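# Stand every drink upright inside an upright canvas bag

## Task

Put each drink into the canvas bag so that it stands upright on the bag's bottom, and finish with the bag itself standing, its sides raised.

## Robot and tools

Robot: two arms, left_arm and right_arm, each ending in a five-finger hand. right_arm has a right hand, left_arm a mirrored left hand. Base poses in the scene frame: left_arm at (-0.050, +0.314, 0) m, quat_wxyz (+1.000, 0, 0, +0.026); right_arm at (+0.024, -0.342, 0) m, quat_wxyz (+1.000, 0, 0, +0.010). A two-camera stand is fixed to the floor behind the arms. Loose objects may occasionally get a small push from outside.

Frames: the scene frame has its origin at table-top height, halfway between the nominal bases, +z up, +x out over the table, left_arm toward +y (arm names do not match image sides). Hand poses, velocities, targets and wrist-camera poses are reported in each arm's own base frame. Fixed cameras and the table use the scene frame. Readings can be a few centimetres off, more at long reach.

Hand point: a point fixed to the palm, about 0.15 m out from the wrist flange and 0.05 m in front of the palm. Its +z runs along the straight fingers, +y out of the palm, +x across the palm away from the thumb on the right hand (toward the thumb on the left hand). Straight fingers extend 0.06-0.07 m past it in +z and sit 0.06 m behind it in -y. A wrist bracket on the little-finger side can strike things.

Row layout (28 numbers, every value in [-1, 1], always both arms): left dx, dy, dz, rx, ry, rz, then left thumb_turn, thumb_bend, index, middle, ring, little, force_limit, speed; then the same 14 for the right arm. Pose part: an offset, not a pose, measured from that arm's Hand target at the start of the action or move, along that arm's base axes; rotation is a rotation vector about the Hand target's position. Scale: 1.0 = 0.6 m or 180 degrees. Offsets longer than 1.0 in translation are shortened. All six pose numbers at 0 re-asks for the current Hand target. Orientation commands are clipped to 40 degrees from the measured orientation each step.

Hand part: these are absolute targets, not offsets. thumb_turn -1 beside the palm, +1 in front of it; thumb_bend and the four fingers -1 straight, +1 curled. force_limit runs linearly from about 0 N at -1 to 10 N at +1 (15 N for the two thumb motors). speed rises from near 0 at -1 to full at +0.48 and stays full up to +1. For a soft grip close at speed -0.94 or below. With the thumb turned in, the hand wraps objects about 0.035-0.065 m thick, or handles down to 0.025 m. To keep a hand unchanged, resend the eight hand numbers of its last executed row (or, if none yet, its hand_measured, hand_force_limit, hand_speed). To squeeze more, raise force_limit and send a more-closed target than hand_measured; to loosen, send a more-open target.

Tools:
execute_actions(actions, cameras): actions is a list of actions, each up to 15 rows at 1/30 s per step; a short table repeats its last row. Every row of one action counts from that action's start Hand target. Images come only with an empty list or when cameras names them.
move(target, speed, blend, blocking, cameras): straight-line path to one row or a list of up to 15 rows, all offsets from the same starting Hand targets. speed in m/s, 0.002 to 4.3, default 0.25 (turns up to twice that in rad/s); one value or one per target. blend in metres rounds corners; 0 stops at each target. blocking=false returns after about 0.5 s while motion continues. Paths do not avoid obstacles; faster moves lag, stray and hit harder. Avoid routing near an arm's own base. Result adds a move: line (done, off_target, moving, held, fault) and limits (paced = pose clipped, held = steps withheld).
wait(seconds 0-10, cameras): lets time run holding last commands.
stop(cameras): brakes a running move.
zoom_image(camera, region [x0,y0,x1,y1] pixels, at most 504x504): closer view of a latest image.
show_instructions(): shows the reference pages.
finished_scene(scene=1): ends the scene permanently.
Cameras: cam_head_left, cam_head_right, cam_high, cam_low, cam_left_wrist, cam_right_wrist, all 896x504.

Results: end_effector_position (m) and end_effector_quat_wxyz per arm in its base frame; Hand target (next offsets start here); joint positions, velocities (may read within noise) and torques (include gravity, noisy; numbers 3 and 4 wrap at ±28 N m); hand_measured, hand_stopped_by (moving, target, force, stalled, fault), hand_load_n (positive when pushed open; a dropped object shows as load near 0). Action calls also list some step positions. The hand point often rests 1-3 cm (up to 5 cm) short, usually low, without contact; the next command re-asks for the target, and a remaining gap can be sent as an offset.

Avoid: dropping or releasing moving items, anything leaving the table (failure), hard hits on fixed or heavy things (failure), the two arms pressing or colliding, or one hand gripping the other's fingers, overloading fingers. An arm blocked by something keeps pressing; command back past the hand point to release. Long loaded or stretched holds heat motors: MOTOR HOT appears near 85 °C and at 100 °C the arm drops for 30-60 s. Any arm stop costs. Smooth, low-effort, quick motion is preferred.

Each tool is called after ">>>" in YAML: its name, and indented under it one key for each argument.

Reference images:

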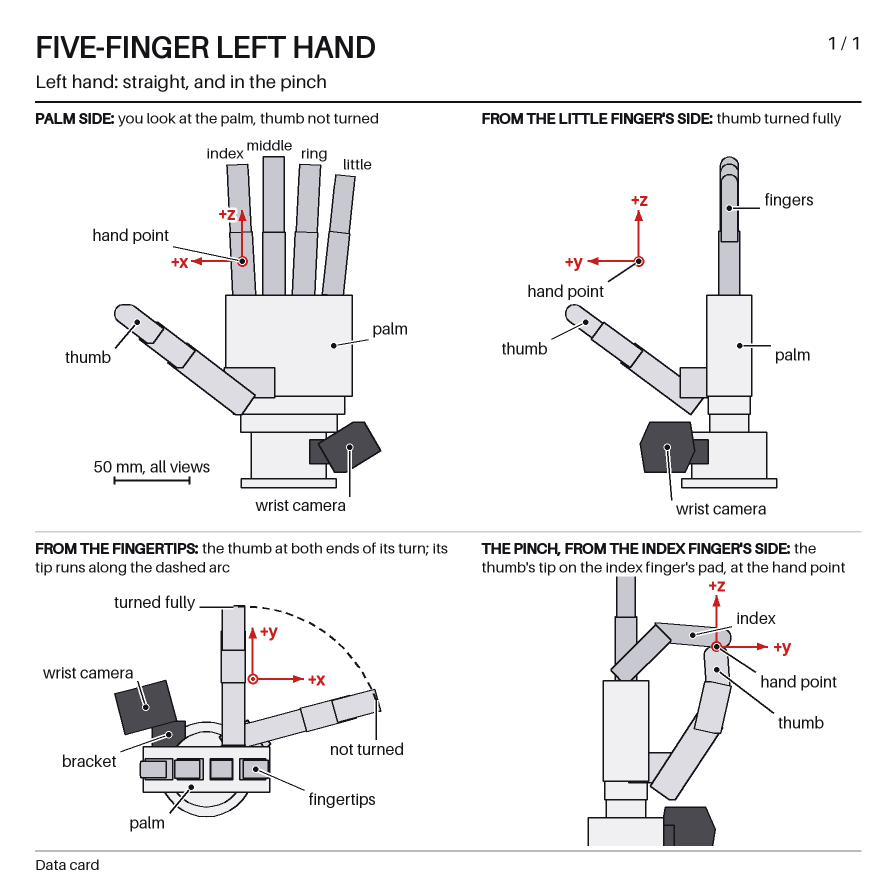

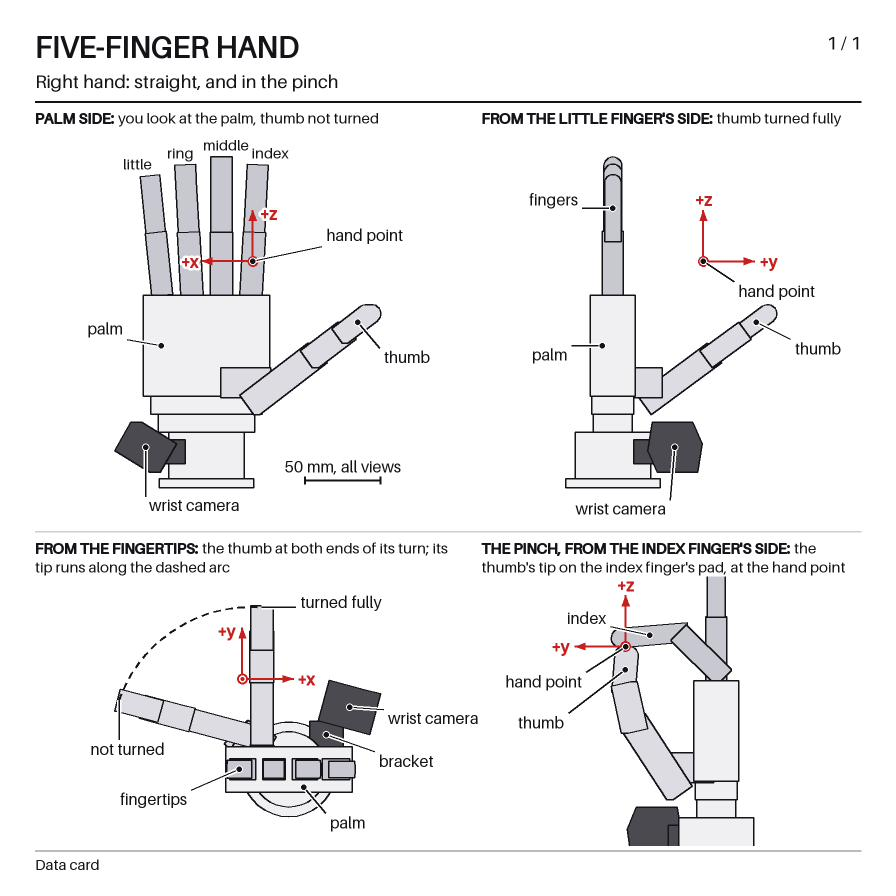

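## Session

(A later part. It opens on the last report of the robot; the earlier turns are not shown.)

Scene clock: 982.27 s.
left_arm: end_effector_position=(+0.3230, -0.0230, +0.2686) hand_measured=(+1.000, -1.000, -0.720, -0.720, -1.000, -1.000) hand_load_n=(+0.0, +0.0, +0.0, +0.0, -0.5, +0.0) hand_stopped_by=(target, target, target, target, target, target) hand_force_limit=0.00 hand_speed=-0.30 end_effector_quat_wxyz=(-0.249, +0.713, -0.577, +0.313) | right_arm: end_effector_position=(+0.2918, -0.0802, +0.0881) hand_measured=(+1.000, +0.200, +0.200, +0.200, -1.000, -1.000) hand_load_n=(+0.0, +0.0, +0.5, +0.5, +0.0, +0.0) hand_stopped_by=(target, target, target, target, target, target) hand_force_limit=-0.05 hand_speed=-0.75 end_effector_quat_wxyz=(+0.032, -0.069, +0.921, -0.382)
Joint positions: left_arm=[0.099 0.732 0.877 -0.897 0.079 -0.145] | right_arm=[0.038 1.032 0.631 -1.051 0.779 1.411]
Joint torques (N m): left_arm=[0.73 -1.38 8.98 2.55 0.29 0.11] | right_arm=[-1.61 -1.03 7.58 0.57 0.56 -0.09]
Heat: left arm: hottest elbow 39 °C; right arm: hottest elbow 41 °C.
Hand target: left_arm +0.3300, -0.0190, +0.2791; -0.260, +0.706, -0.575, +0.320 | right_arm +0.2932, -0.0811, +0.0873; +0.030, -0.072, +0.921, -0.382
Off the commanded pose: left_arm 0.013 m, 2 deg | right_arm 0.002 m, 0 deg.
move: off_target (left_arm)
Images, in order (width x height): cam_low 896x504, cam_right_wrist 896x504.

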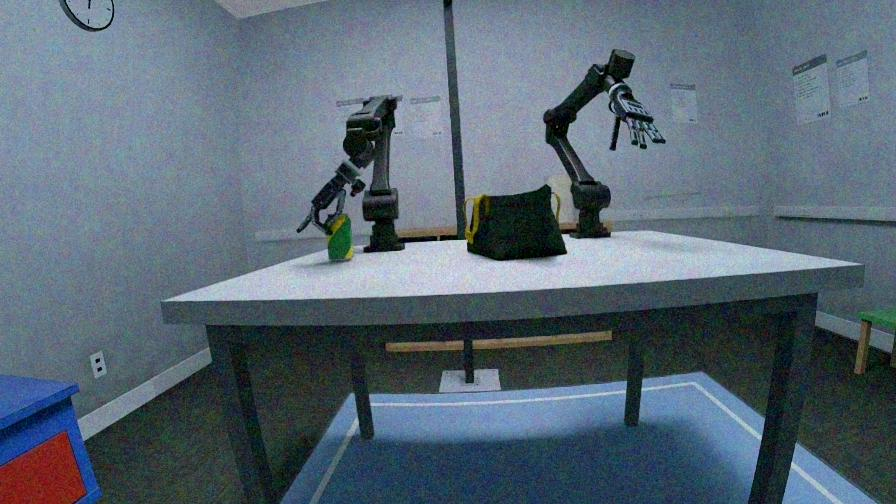

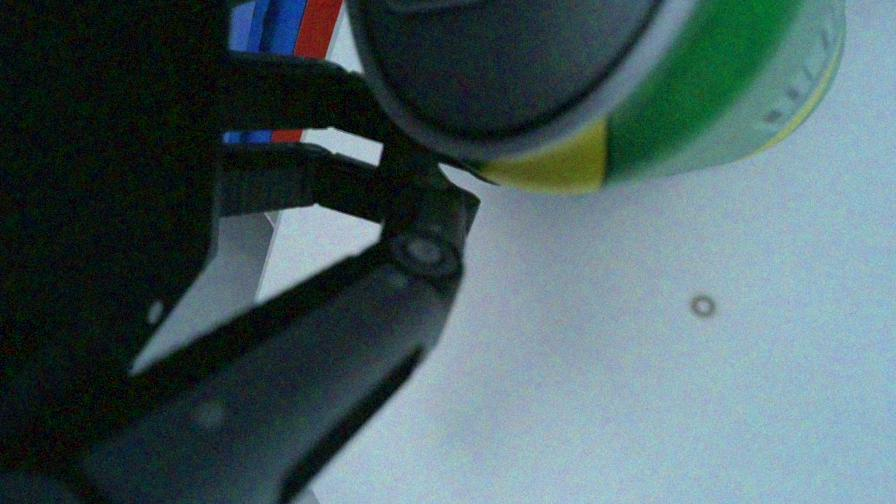

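>>> move:
  target:
    - [0,0,0,0,0,0,1,-1,-0.72,-0.72,-1,-1,0.0,-0.3,0.0,0.0,0.003,0,0,0,1,-1,-0.7,-0.7,-1,-1,-0.2,-0.2]
    - [0,0,0,0,0,0,1,-1,-0.72,-0.72,-1,-1,0.0,-0.3,0.0,0.0,0.12,0,0,0,1,-1,-0.7,-0.7,-1,-1,-0.2,-0.2]
  speed: 0.1
  cameras: ["cam_right_wrist","cam_low","cam_head_left"]

>>> zoom_image:
  camera: "cam_low"
  region: [260, 140, 420, 280]

>>> zoom_image:
  camera: "cam_head_left"
  region: [560, 240, 660, 360]

Scene clock: 992.33 s.
left_arm: end_effector_position=(+0.3230, -0.0230, +0.2686) hand_measured=(+1.000, -1.000, -0.720, -0.720, -1.000, -1.000) hand_load_n=(+0.0, +0.0, +0.0, +0.0, +0.0, +0.0) hand_stopped_by=(target, target, target, target, target, target) hand_force_limit=0.00 hand_speed=-0.30 end_effector_quat_wxyz=(-0.249, +0.713, -0.577, +0.313) | right_arm: end_effector_position=(+0.2785, -0.0806, +0.1363) hand_measured=(+1.000, -1.000, -0.700, -0.700, -1.000, -1.000) hand_load_n=(+0.0, +0.0, +0.0, +0.0, +0.0, +0.0) hand_stopped_by=(target, target, target, target, target, target) hand_force_limit=-0.20 hand_speed=-0.20 end_effector_quat_wxyz=(+0.009, -0.080, +0.921, -0.381)
Joint positions: left_arm=[0.099 0.732 0.877 -0.897 0.079 -0.145] | right_arm=[0.038 0.974 0.735 -1.259 0.779 1.405]
Joint torques (N m): left_arm=[0.73 -1.44 9.1 2.66 0.27 0.15] | right_arm=[-1.49 -2.02 12.03 -0.06 0.63 -0.05]
Heat: left arm: hottest elbow 39 °C; right arm: hottest elbow 40 °C.
Hand target: left_arm +0.3300, -0.0190, +0.2791; -0.260, +0.706, -0.575, +0.320 | right_arm +0.2933, -0.0811, +0.1593; +0.030, -0.072, +0.921, -0.382
Off the commanded pose: left_arm 0.013 m, 2 deg | right_arm 0.027 m, 3 deg.
move: off_target (left_arm, right_arm)
Images, in order (width x height): cam_head_left 896x504, cam_low 896x504, cam_right_wrist 896x504.

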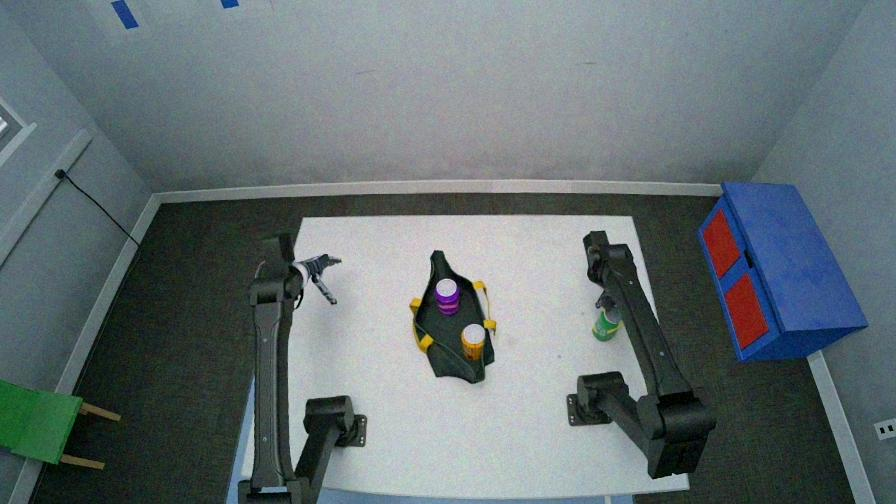

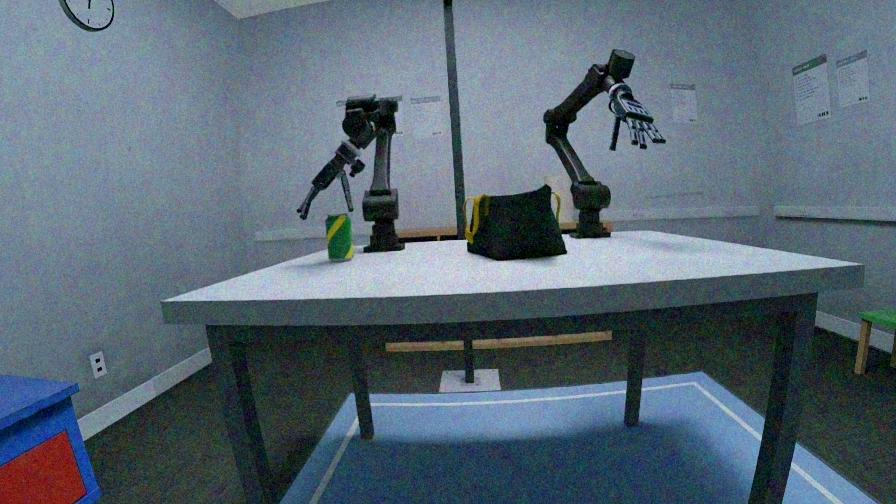

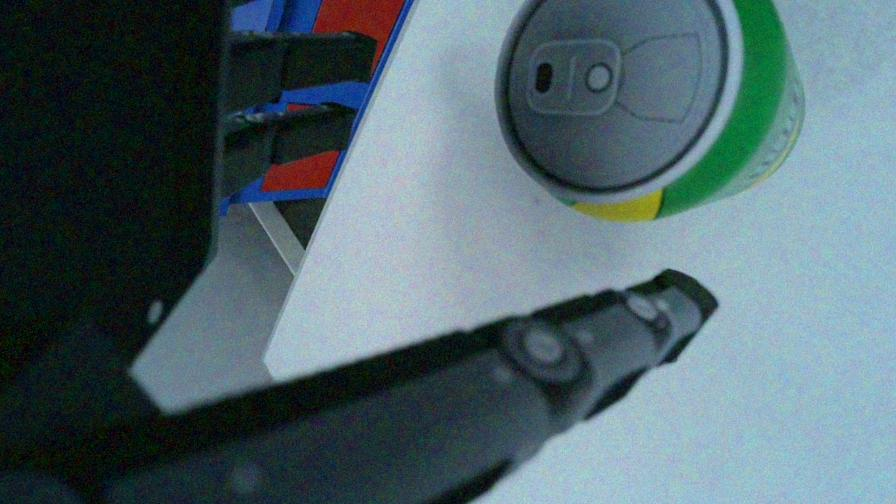

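Scaled by 3.150 from the camera's 896x504 image, which has a finer 1280x720 frame.

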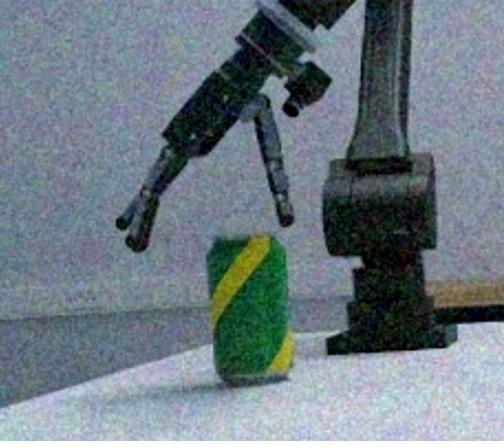

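Scaled by 4.200 from the camera's 896x504 image, which has a finer 1280x720 frame.

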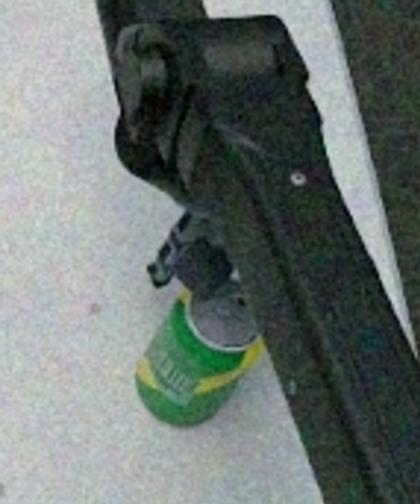

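>>> move:
  target:
    - [0,0,0,0,0,0,1,-1,-0.72,-0.72,-1,-1,0.0,-0.3,-0.0455,0.042,0.04,0,0,0,1,-1,-0.7,-0.7,-1,-1,-0.2,-0.2]
    - [0,0,0,0,0,0,1,-1,-0.72,-0.72,-1,-1,0.0,-0.3,-0.0455,0.042,-0.04,0,0,0,1,-1,-0.7,-0.7,-1,-1,-0.2,-0.2]
  speed: 0.1
  cameras: ["cam_right_wrist","cam_low","cam_head_left"]

>>> zoom_image:
  camera: "cam_low"
  region: [260, 140, 420, 280]

>>> zoom_image:
  camera: "cam_head_left"
  region: [560, 240, 660, 360]

Scene clock: 1010.73 s.
left_arm: end_effector_position=(+0.3230, -0.0230, +0.2686) hand_measured=(+1.000, -1.000, -0.720, -0.720, -1.000, -1.000) hand_load_n=(+0.0, +0.0, +0.0, +0.0, +0.0, +0.0) hand_stopped_by=(target, target, target, target, target, target) hand_force_limit=0.00 hand_speed=-0.30 end_effector_quat_wxyz=(-0.249, +0.713, -0.577, +0.313) | right_arm: end_effector_position=(+0.2600, -0.0598, +0.1340) hand_measured=(+1.000, -1.000, -0.700, -0.700, -1.000, -1.000) hand_load_n=(+0.0, +0.0, +0.0, +0.0, +0.0, +0.0) hand_stopped_by=(target, target, target, target, target, target) hand_force_limit=-0.20 hand_speed=-0.20 end_effector_quat_wxyz=(+0.020, -0.072, +0.922, -0.380)
Joint positions: left_arm=[0.099 0.732 0.877 -0.897 0.079 -0.145] | right_arm=[0.135 0.926 0.701 -1.349 0.782 1.552]
Joint torques (N m): left_arm=[0.85 -1.2 9.06 2.55 0.27 0.17] | right_arm=[0.21 -0.15 8.09 0.5 0.75 0.16]
Heat: left arm: hottest elbow 39 °C; right arm: hottest elbow 45 °C.
Hand target: left_arm +0.3300, -0.0190, +0.2791; -0.260, +0.706, -0.575, +0.320 | right_arm +0.2659, -0.0559, +0.1353; +0.030, -0.072, +0.921, -0.382
Off the commanded pose: left_arm 0.013 m, 2 deg | right_arm 0.007 m, 1 deg.
move: off_target (left_arm)
Images, in order (width x height): cam_head_left 896x504, cam_low 896x504, cam_right_wrist 896x504.

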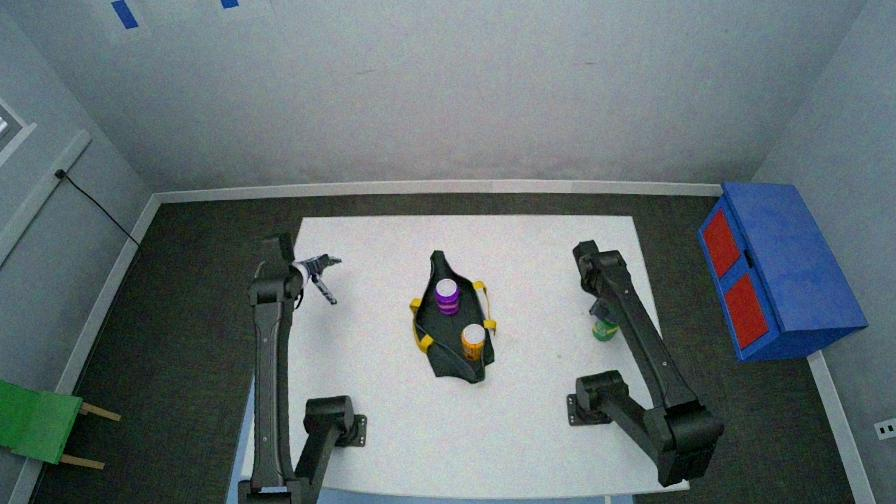

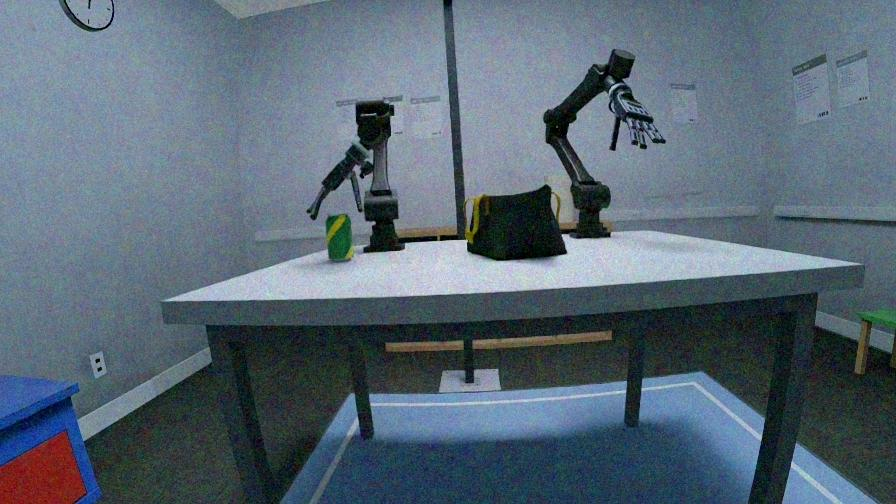

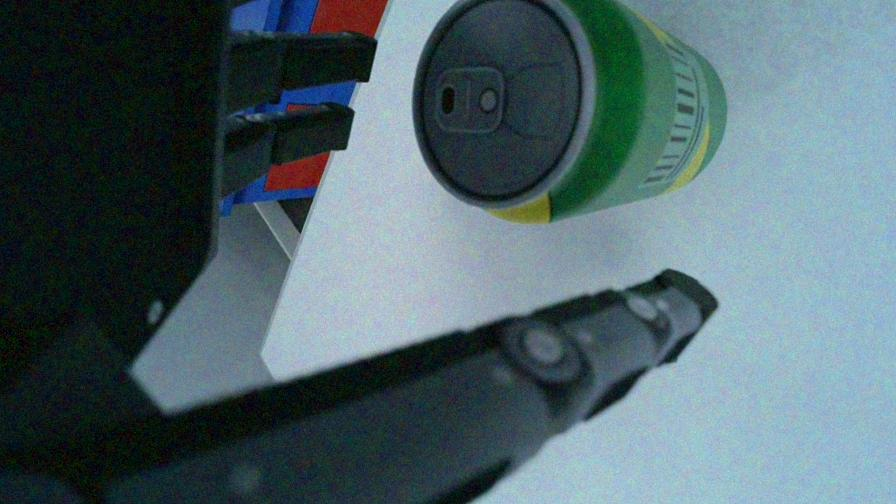

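Scaled by 3.150 from the camera's 896x504 image, which has a finer 1280x720 frame.

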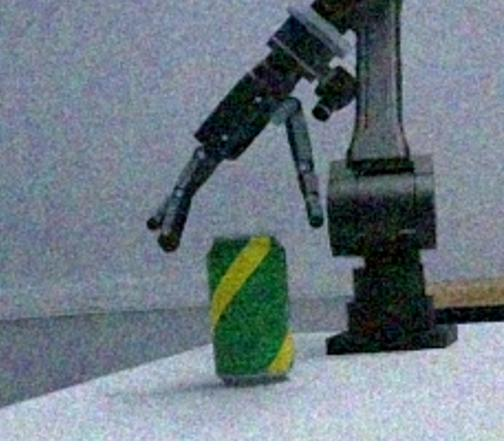

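Scaled by 4.200 from the camera's 896x504 image, which has a finer 1280x720 frame.

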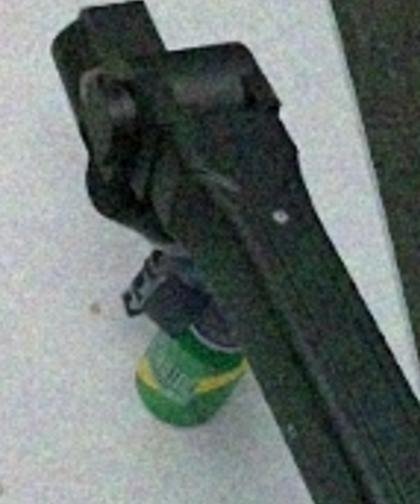

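>>> move:
  target:
    - [0,0,0,0,0,0,1,-1,-0.72,-0.72,-1,-1,0.0,-0.3,-0.003,0.0,-0.068,0,0,0,1,-1,-0.7,-0.7,-1,-1,-0.2,-0.2]
    - [0,0,0,0,0,0,1,-1,-0.72,-0.72,-1,-1,0.0,-0.3,-0.003,0.0,-0.068,0,0,0,1,-0.65,-0.5,-0.5,-1,-1,-0.2,-0.5]
  speed: 0.1
  cameras: ["cam_right_wrist","cam_low"]

>>> zoom_image:
  camera: "cam_low"
  region: [260, 140, 420, 280]

Scene clock: 1016.67 s.
left_arm: end_effector_position=(+0.3230, -0.0230, +0.2686) hand_measured=(+1.000, -1.000, -0.720, -0.720, -1.000, -1.000) hand_load_n=(+0.0, +0.0, +0.0, +0.0, +0.0, -0.5) hand_stopped_by=(target, target, target, target, target, target) hand_force_limit=0.00 hand_speed=-0.30 end_effector_quat_wxyz=(-0.249, +0.713, -0.577, +0.313) | right_arm: end_effector_position=(+0.2588, -0.0598, +0.0940) hand_measured=(+1.000, -0.650, -0.500, -0.500, -1.000, -1.000) hand_load_n=(+0.0, +0.0, +0.0, +0.0, +0.0, +0.0) hand_stopped_by=(target, target, target, target, target, target) hand_force_limit=-0.20 hand_speed=-0.50 end_effector_quat_wxyz=(+0.022, -0.071, +0.922, -0.381)
Joint positions: left_arm=[0.099 0.732 0.877 -0.897 0.079 -0.145] | right_arm=[0.136 0.96 0.61 -1.223 0.782 1.554]
Joint torques (N m): left_arm=[1.08 -1.08 9.09 2.54 0.23 0.17] | right_arm=[-0.15 -0.21 7.75 0.59 0.74 0.19]
Heat: left arm: hottest elbow 39 °C; right arm: hottest elbow 44 °C.
Hand target: left_arm +0.3300, -0.0190, +0.2791; -0.260, +0.706, -0.575, +0.320 | right_arm +0.2640, -0.0559, +0.0944; +0.030, -0.072, +0.921, -0.382
Off the commanded pose: left_arm 0.013 m, 2 deg | right_arm 0.007 m, 1 deg.
move: off_target (left_arm)
Images, in order (width x height): cam_low 896x504, cam_right_wrist 896x504.

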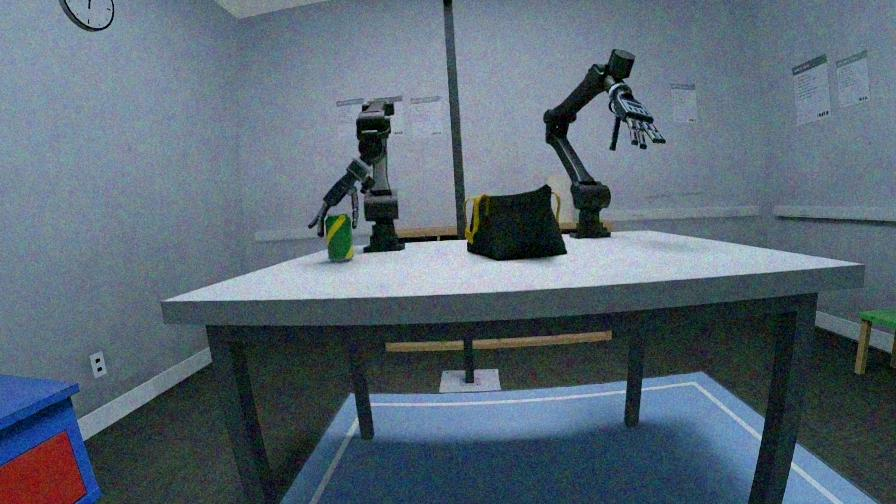

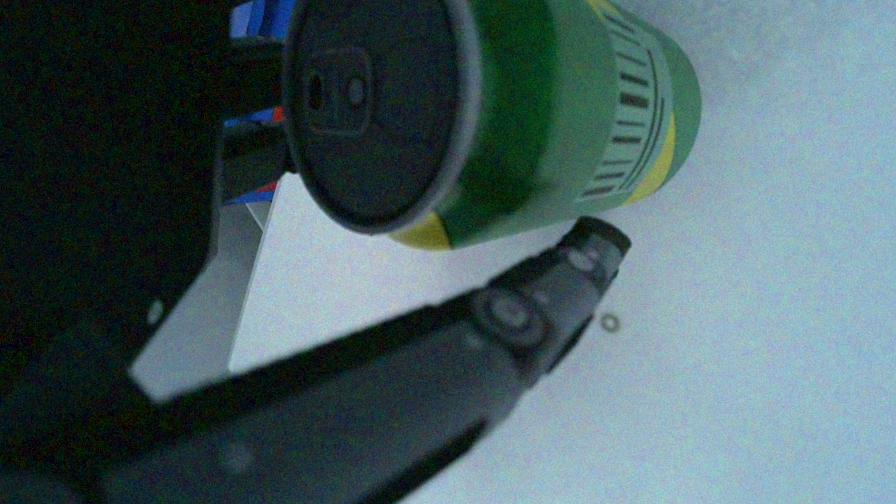

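Scaled by 3.150 from the camera's 896x504 image, which has a finer 1280x720 frame.

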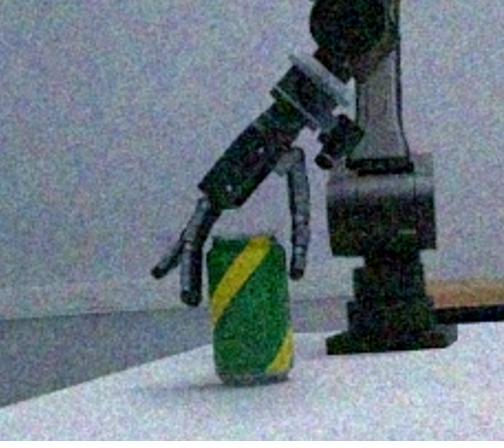

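>>> move:
  target:
    - [0,0,0,0,0,0,1,-1,-0.72,-0.72,-1,-1,0.0,-0.3,-0.025,0.0,0,0,0,0,1,-0.65,-0.5,-0.5,-1,-1,-0.2,-0.5]
  speed: 0.05
  cameras: ["cam_right_wrist","cam_low"]

Scene clock: 1023.90 s.
left_arm: end_effector_position=(+0.3230, -0.0230, +0.2686) hand_measured=(+1.000, -1.000, -0.720, -0.720, -1.000, -1.000) hand_load_n=(+0.0, +0.0, +0.0, +0.0, +0.0, +0.0) hand_stopped_by=(target, target, target, target, target, target) hand_force_limit=0.00 hand_speed=-0.30 end_effector_quat_wxyz=(-0.249, +0.713, -0.577, +0.313) | right_arm: end_effector_position=(+0.2491, -0.0596, +0.0923) hand_measured=(+1.000, -0.650, -0.500, -0.500, -1.000, -1.000) hand_load_n=(+0.0, +0.0, +0.0, +0.0, +0.0, -0.5) hand_stopped_by=(target, target, target, target, target, target) hand_force_limit=-0.20 hand_speed=-0.50 end_effector_quat_wxyz=(+0.025, -0.069, +0.922, -0.381)
Joint positions: left_arm=[0.099 0.732 0.877 -0.897 0.079 -0.145] | right_arm=[0.144 0.926 0.586 -1.235 0.784 1.567]
Joint torques (N m): left_arm=[0.73 -1.55 9.09 2.65 0.32 0.19] | right_arm=[0.26 -0.91 7.57 -0.21 0.66 0.2]
Heat: left arm: hottest elbow 39 °C; right arm: hottest elbow 44 °C.
Hand target: left_arm +0.3300, -0.0190, +0.2791; -0.260, +0.706, -0.575, +0.320 | right_arm +0.2491, -0.0559, +0.0946; +0.030, -0.072, +0.921, -0.382
Off the commanded pose: left_arm 0.013 m, 2 deg | right_arm 0.004 m, 1 deg.
move: off_target (left_arm)
Images, in order (width x height): cam_low 896x504, cam_right_wrist 896x504.

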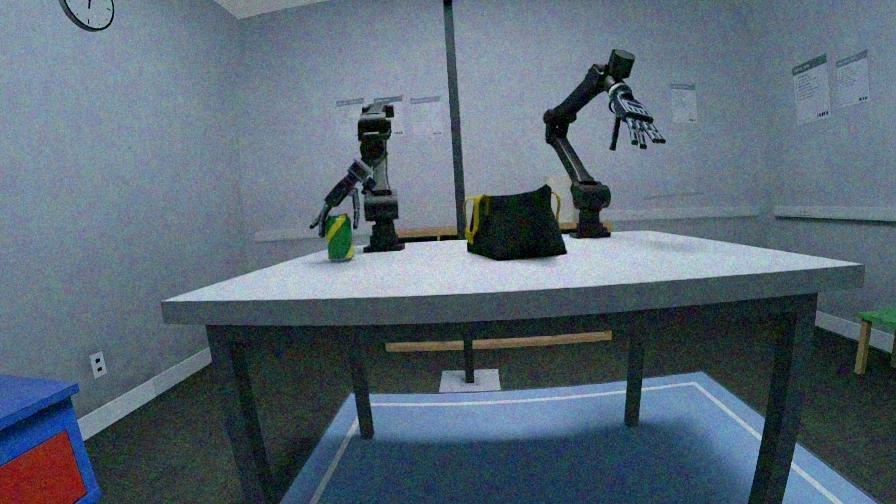

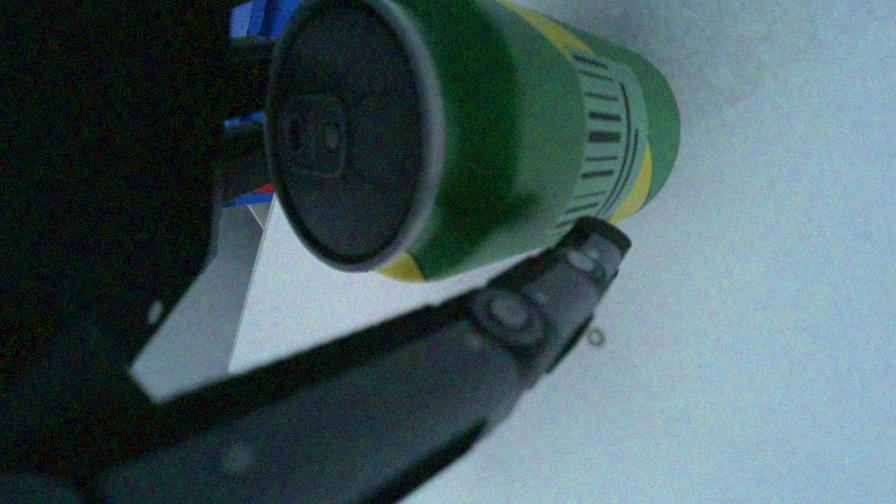

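>>> move:
  target:
    - [0,0,0,0,0,0,1,-1,-0.72,-0.72,-1,-1,0.0,-0.3,-0.012,0.0,-0.012,0,0,0,1,-0.65,-0.5,-0.5,-1,-1,-0.2,-0.5]
    - [0,0,0,0,0,0,1,-1,-0.72,-0.72,-1,-1,0.0,-0.3,-0.012,0.0,-0.012,0,0,0,1,-0.3,-0.1,-0.1,-1,-1,-0.05,-0.8]
  speed: 0.05
  cameras: ["cam_right_wrist","cam_low"]

>>> zoom_image:
  camera: "cam_low"
  region: [260, 140, 420, 280]

Scene clock: 1030.20 s.
left_arm: end_effector_position=(+0.3230, -0.0230, +0.2686) hand_measured=(+1.000, -1.000, -0.720, -0.720, -1.000, -1.000) hand_load_n=(+0.0, +0.0, +0.0, +0.0, -0.5, +0.0) hand_stopped_by=(target, target, target, target, target, target) hand_force_limit=0.00 hand_speed=-0.30 end_effector_quat_wxyz=(-0.249, +0.713, -0.577, +0.313) | right_arm: end_effector_position=(+0.2409, -0.0603, +0.0859) hand_measured=(+1.000, -0.600, -0.356, -0.392, -1.000, -1.000) hand_load_n=(-0.5, +10.0, +7.5, +1.5, +0.0, +0.5) hand_stopped_by=(target, force, force, force, target, target) hand_force_limit=-0.05 hand_speed=-0.80 end_effector_quat_wxyz=(+0.023, -0.069, +0.921, -0.383)
Joint positions: left_arm=[0.099 0.732 0.877 -0.897 0.079 -0.145] | right_arm=[0.15 0.911 0.559 -1.235 0.787 1.577]
Joint torques (N m): left_arm=[-0.62 -1.14 9.03 2.62 0.3 0.12] | right_arm=[0.67 -0.85 7.65 0.08 0.58 0.18]
Heat: left arm: hottest elbow 39 °C; right arm: hottest elbow 43 °C.
Hand target: left_arm +0.3300, -0.0190, +0.2791; -0.260, +0.706, -0.575, +0.320 | right_arm +0.2419, -0.0559, +0.0872; +0.030, -0.072, +0.921, -0.382
Off the commanded pose: left_arm 0.013 m, 2 deg | right_arm 0.005 m, 1 deg.
move: off_target (left_arm)
Images, in order (width x height): cam_low 896x504, cam_right_wrist 896x504.

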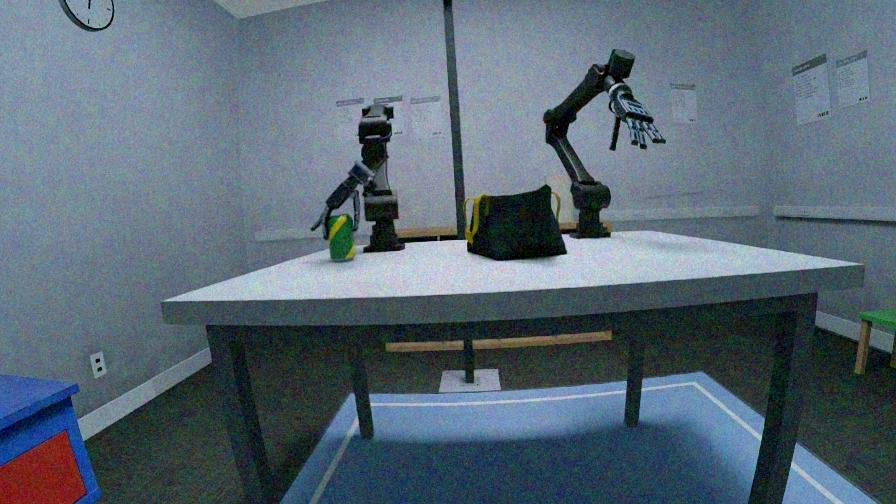

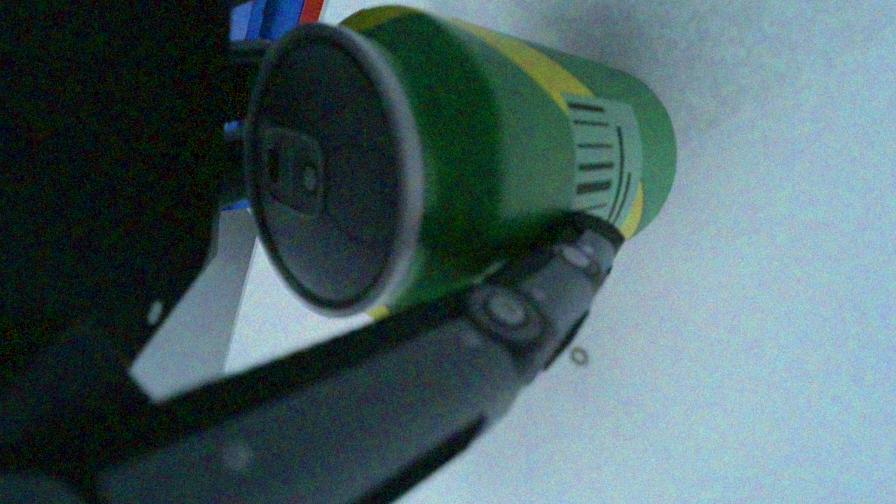

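Scaled by 3.150 from the camera's 896x504 image, which has a finer 1280x720 frame.

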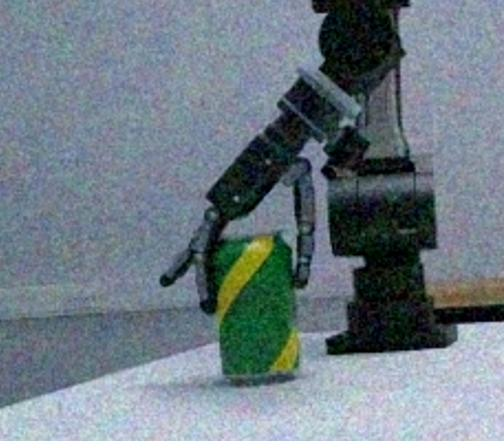

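>>> move:
  target:
    - [0,0,0,0,0,0,1,-1,-0.72,-0.72,-1,-1,0.0,-0.3,0,0.0,0,0,0,0,1,-0.25,-0.1,-0.03,-1,-1,0.4,-0.9]
    - [0,0,0,0,0,0,1,-1,-0.72,-0.72,-1,-1,0.0,-0.3,0,0.0,0.1,0,0,0,1,-0.25,-0.1,-0.03,-1,-1,0.4,-0.9]
  speed: 0.06
  cameras: ["cam_right_wrist","cam_low"]

>>> zoom_image:
  camera: "cam_low"
  region: [260, 120, 420, 260]

Scene clock: 1038.67 s.
left_arm: end_effector_position=(+0.3230, -0.0230, +0.2686) hand_measured=(+1.000, -1.000, -0.720, -0.720, -1.000, -1.000) hand_load_n=(+0.0, +0.0, +0.0, +0.0, +0.0, +0.0) hand_stopped_by=(target, target, target, target, target, target) hand_force_limit=0.00 hand_speed=-0.30 end_effector_quat_wxyz=(-0.249, +0.713, -0.577, +0.313) | right_arm: end_effector_position=(+0.2182, -0.0618, +0.1147) hand_measured=(+1.000, -0.602, -0.356, -0.376, -1.000, -1.000) hand_load_n=(+0.5, +12.5, +4.5, +5.5, +0.0, +0.0) hand_stopped_by=(target, force, force, force, target, target) hand_force_limit=0.40 hand_speed=-0.90 end_effector_quat_wxyz=(-0.010, -0.083, +0.921, -0.380)
Joint positions: left_arm=[0.099 0.732 0.877 -0.897 0.079 -0.145] | right_arm=[0.15 0.86 0.62 -1.416 0.777 1.577]
Joint torques (N m): left_arm=[0.85 -1.85 9.2 2.56 0.29 0.14] | right_arm=[0.21 -0.56 13.3 -0.28 0.9 0.14]
Heat: left arm: hottest elbow 39 °C; right arm: hottest elbow 43 °C.
Hand target: left_arm +0.3300, -0.0190, +0.2791; -0.260, +0.706, -0.575, +0.320 | right_arm +0.2419, -0.0559, +0.1472; +0.030, -0.072, +0.921, -0.382
Off the commanded pose: left_arm 0.013 m, 2 deg | right_arm 0.041 m, 5 deg.
move: off_target (left_arm, right_arm)
Images, in order (width x height): cam_low 896x504, cam_right_wrist 896x504.

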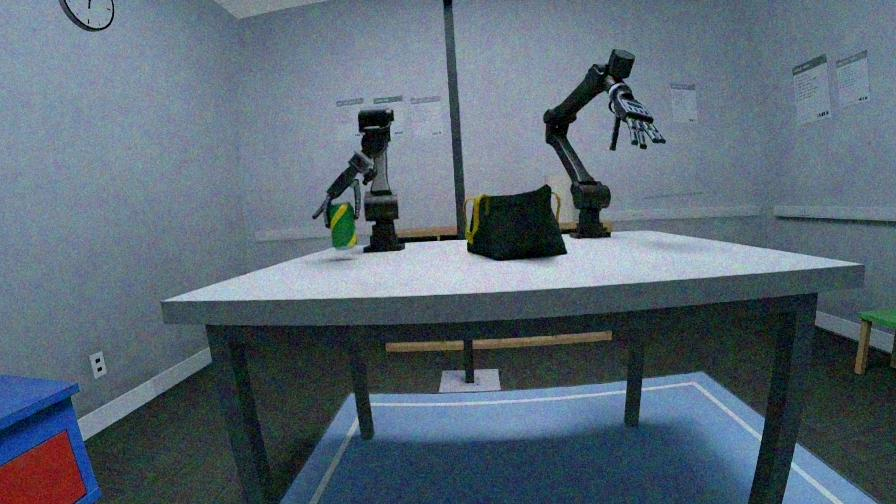

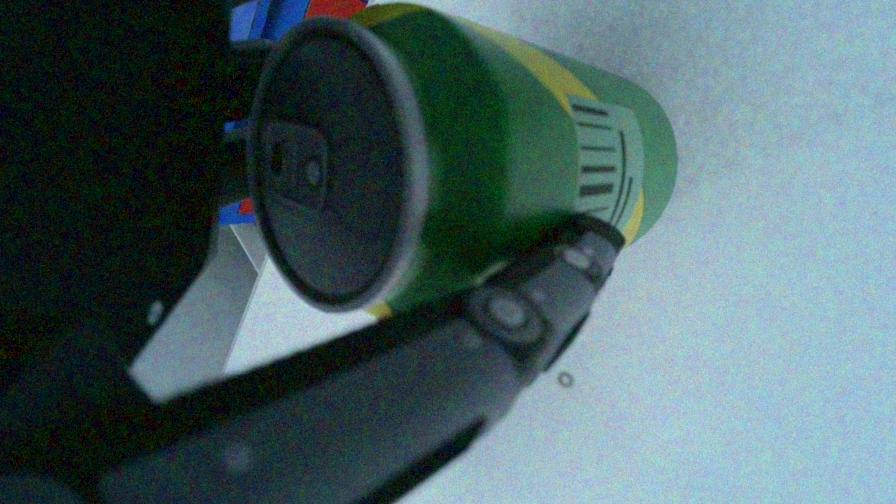

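Scaled by 3.150 from the camera's 896x504 image, which has a finer 1280x720 frame.

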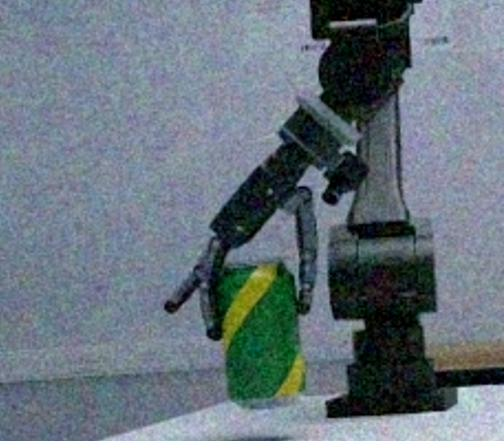

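>>> move:
  target:
    - [-0.05,0.15,0,0,0,0,1,-1,-0.72,-0.72,-1,-1,0.0,-0.3,0.01,0.02,0.27,0,0,0,1,-0.25,-0.1,-0.03,-1,-1,0.4,-0.9]
    - [-0.05,0.15,0,0,0,0,1,-1,-0.72,-0.72,-1,-1,0.0,-0.3,-0.112,0.763,0.27,0,0,0.522,1,-0.25,-0.1,-0.03,-1,-1,0.4,-0.9]
  speed: [0.12,0.22]
  blend: [0.02,0]
  cameras: ["all"]

>>> zoom_image:
  camera: "cam_head_left"
  region: [400, 240, 500, 400]

>>> zoom_image:
  camera: "cam_low"
  region: [440, 80, 620, 280]

>>> zoom_image:
  camera: "cam_high"
  region: [440, 100, 660, 270]

Scene clock: 1057.97 s.
left_arm: end_effector_position=(+0.2963, +0.0656, +0.2650) hand_measured=(+1.000, -1.000, -0.720, -0.720, -1.000, -1.000) hand_load_n=(+0.0, +0.0, +0.0, +0.0, +0.0, -0.5) hand_stopped_by=(target, target, target, target, target, target) hand_force_limit=0.00 hand_speed=-0.30 end_effector_quat_wxyz=(-0.249, +0.712, -0.574, +0.319) | right_arm: end_effector_position=(+0.1718, +0.3779, +0.2655) hand_measured=(+1.000, -0.602, -0.356, -0.376, -1.000, -1.000) hand_load_n=(+0.5, +12.5, +4.5, +6.0, +0.0, +0.0) hand_stopped_by=(target, force, force, force, target, target) hand_force_limit=0.40 hand_speed=-0.90 end_effector_quat_wxyz=(-0.252, +0.735, -0.575, +0.257)
Joint positions: left_arm=[0.535 0.743 0.877 -0.951 0.397 0.162] | right_arm=[1.313 1.214 1.249 -1.289 0.677 0.958]
Joint torques (N m): left_arm=[0.73 -1.08 10.04 1.52 0.48 0.18] | right_arm=[-0.21 -5.77 14.78 1.14 0.73 -0.05]
Heat: left arm: hottest elbow 39 °C; right arm: hottest elbow 45 °C.
Hand target: left_arm +0.3000, +0.0710, +0.2791; -0.260, +0.706, -0.575, +0.320 | right_arm +0.1747, +0.4018, +0.3092; -0.299, +0.722, -0.576, +0.239
Off the commanded pose: left_arm 0.016 m, 1 deg | right_arm 0.050 m, 6 deg.
move: off_target (left_arm, right_arm)

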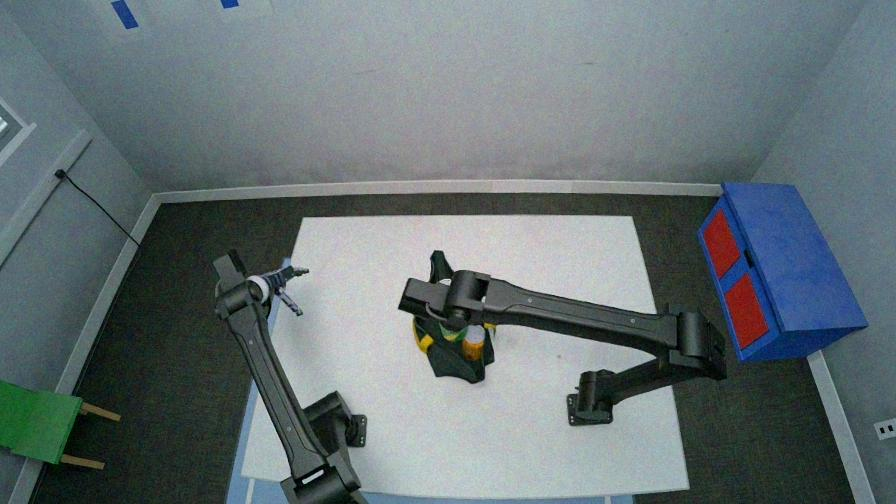

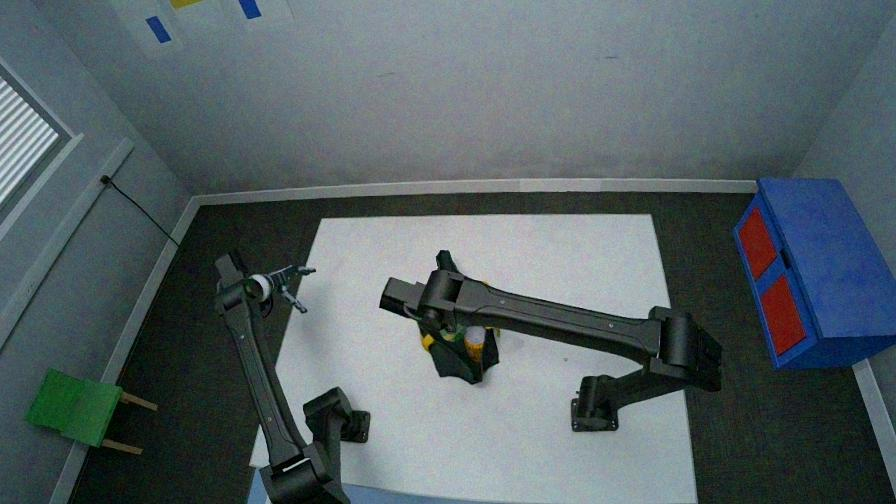

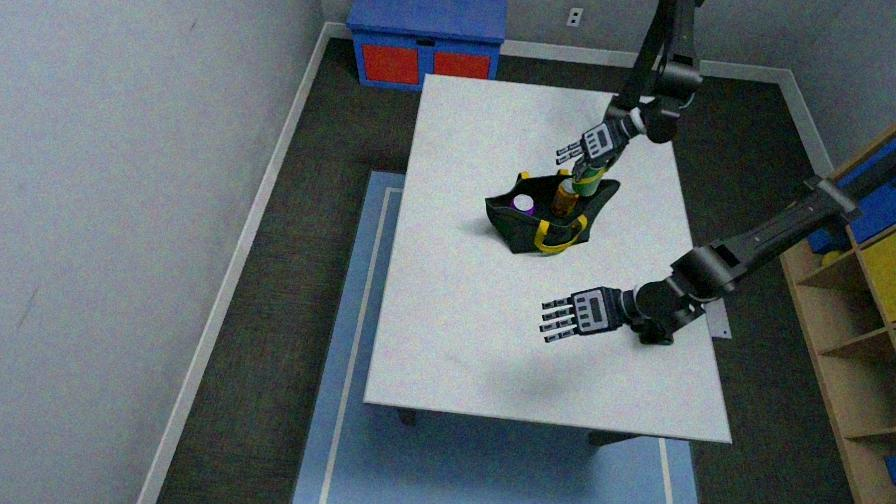

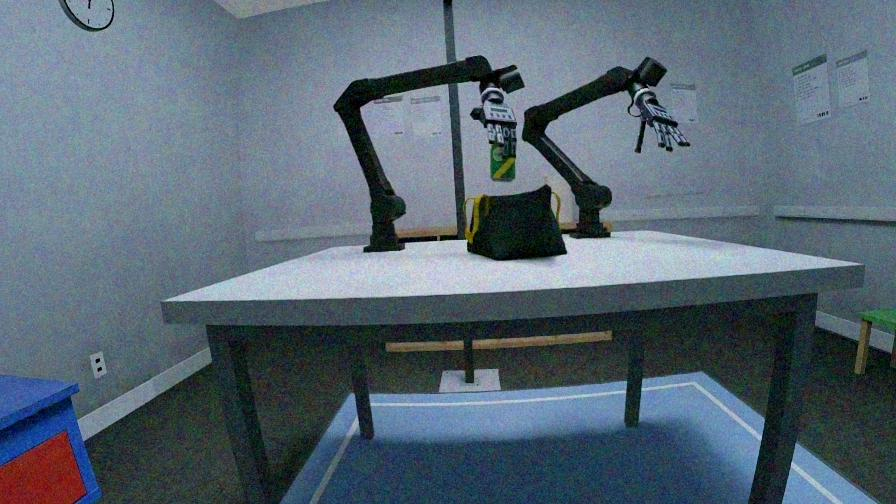

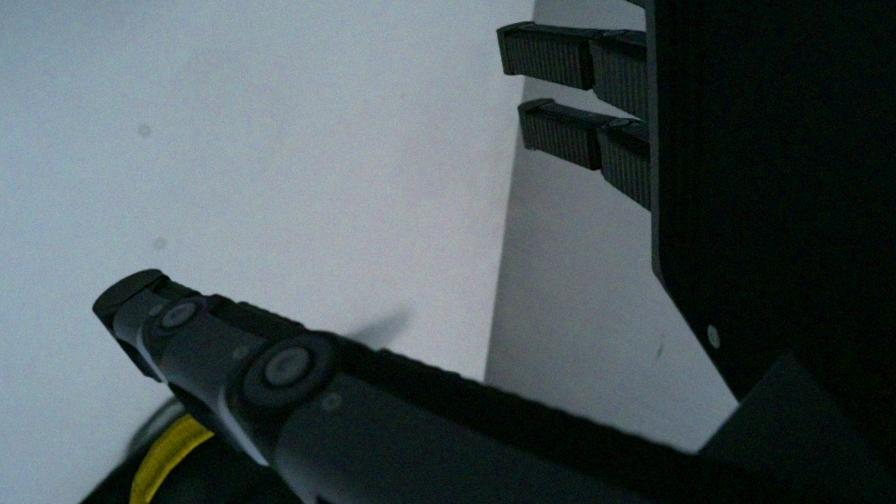

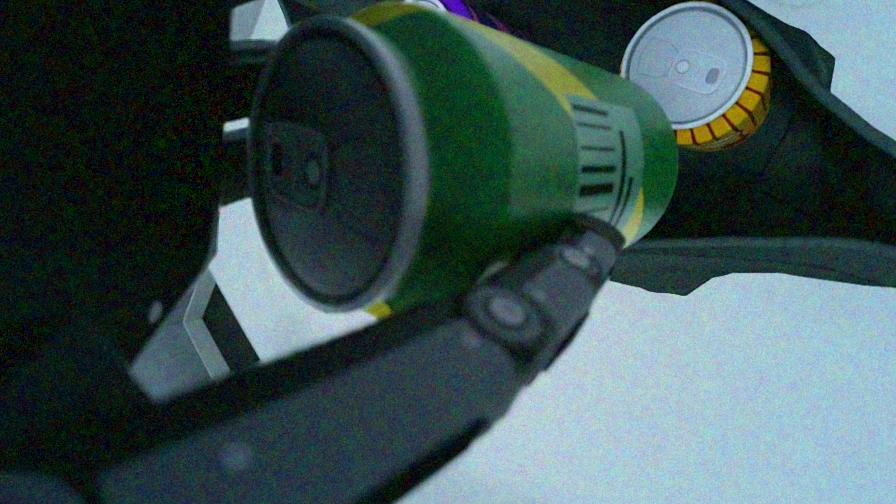

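Scaled by 3.150 from the camera's 896x504 image, which has a finer 1280x720 frame.

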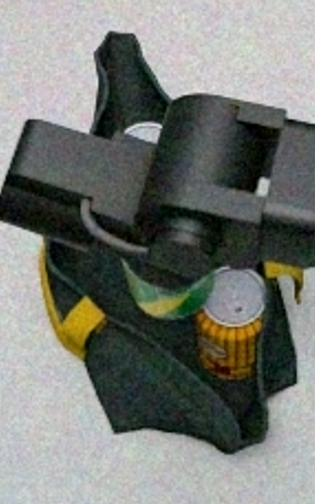

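Scaled by 2.520 from the camera's 896x504 image, which has a finer 1280x720 frame.

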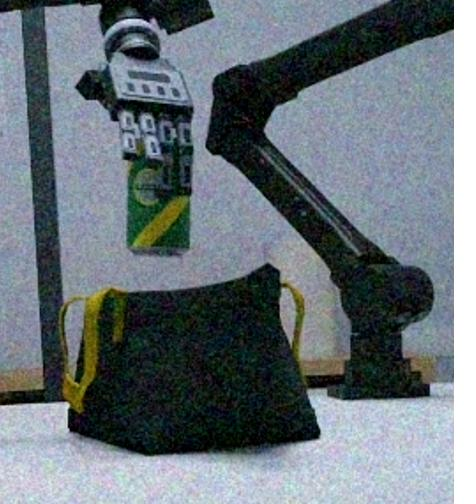

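Scaled by 2.291 from the camera's 896x504 image, which has a finer 1280x720 frame.

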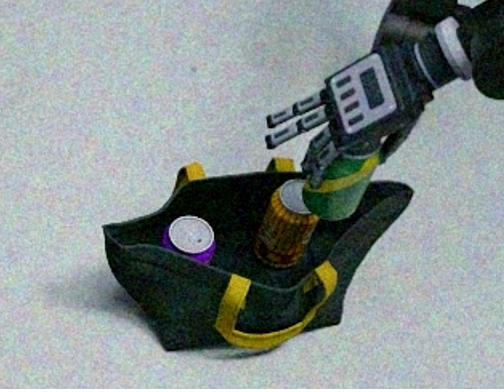

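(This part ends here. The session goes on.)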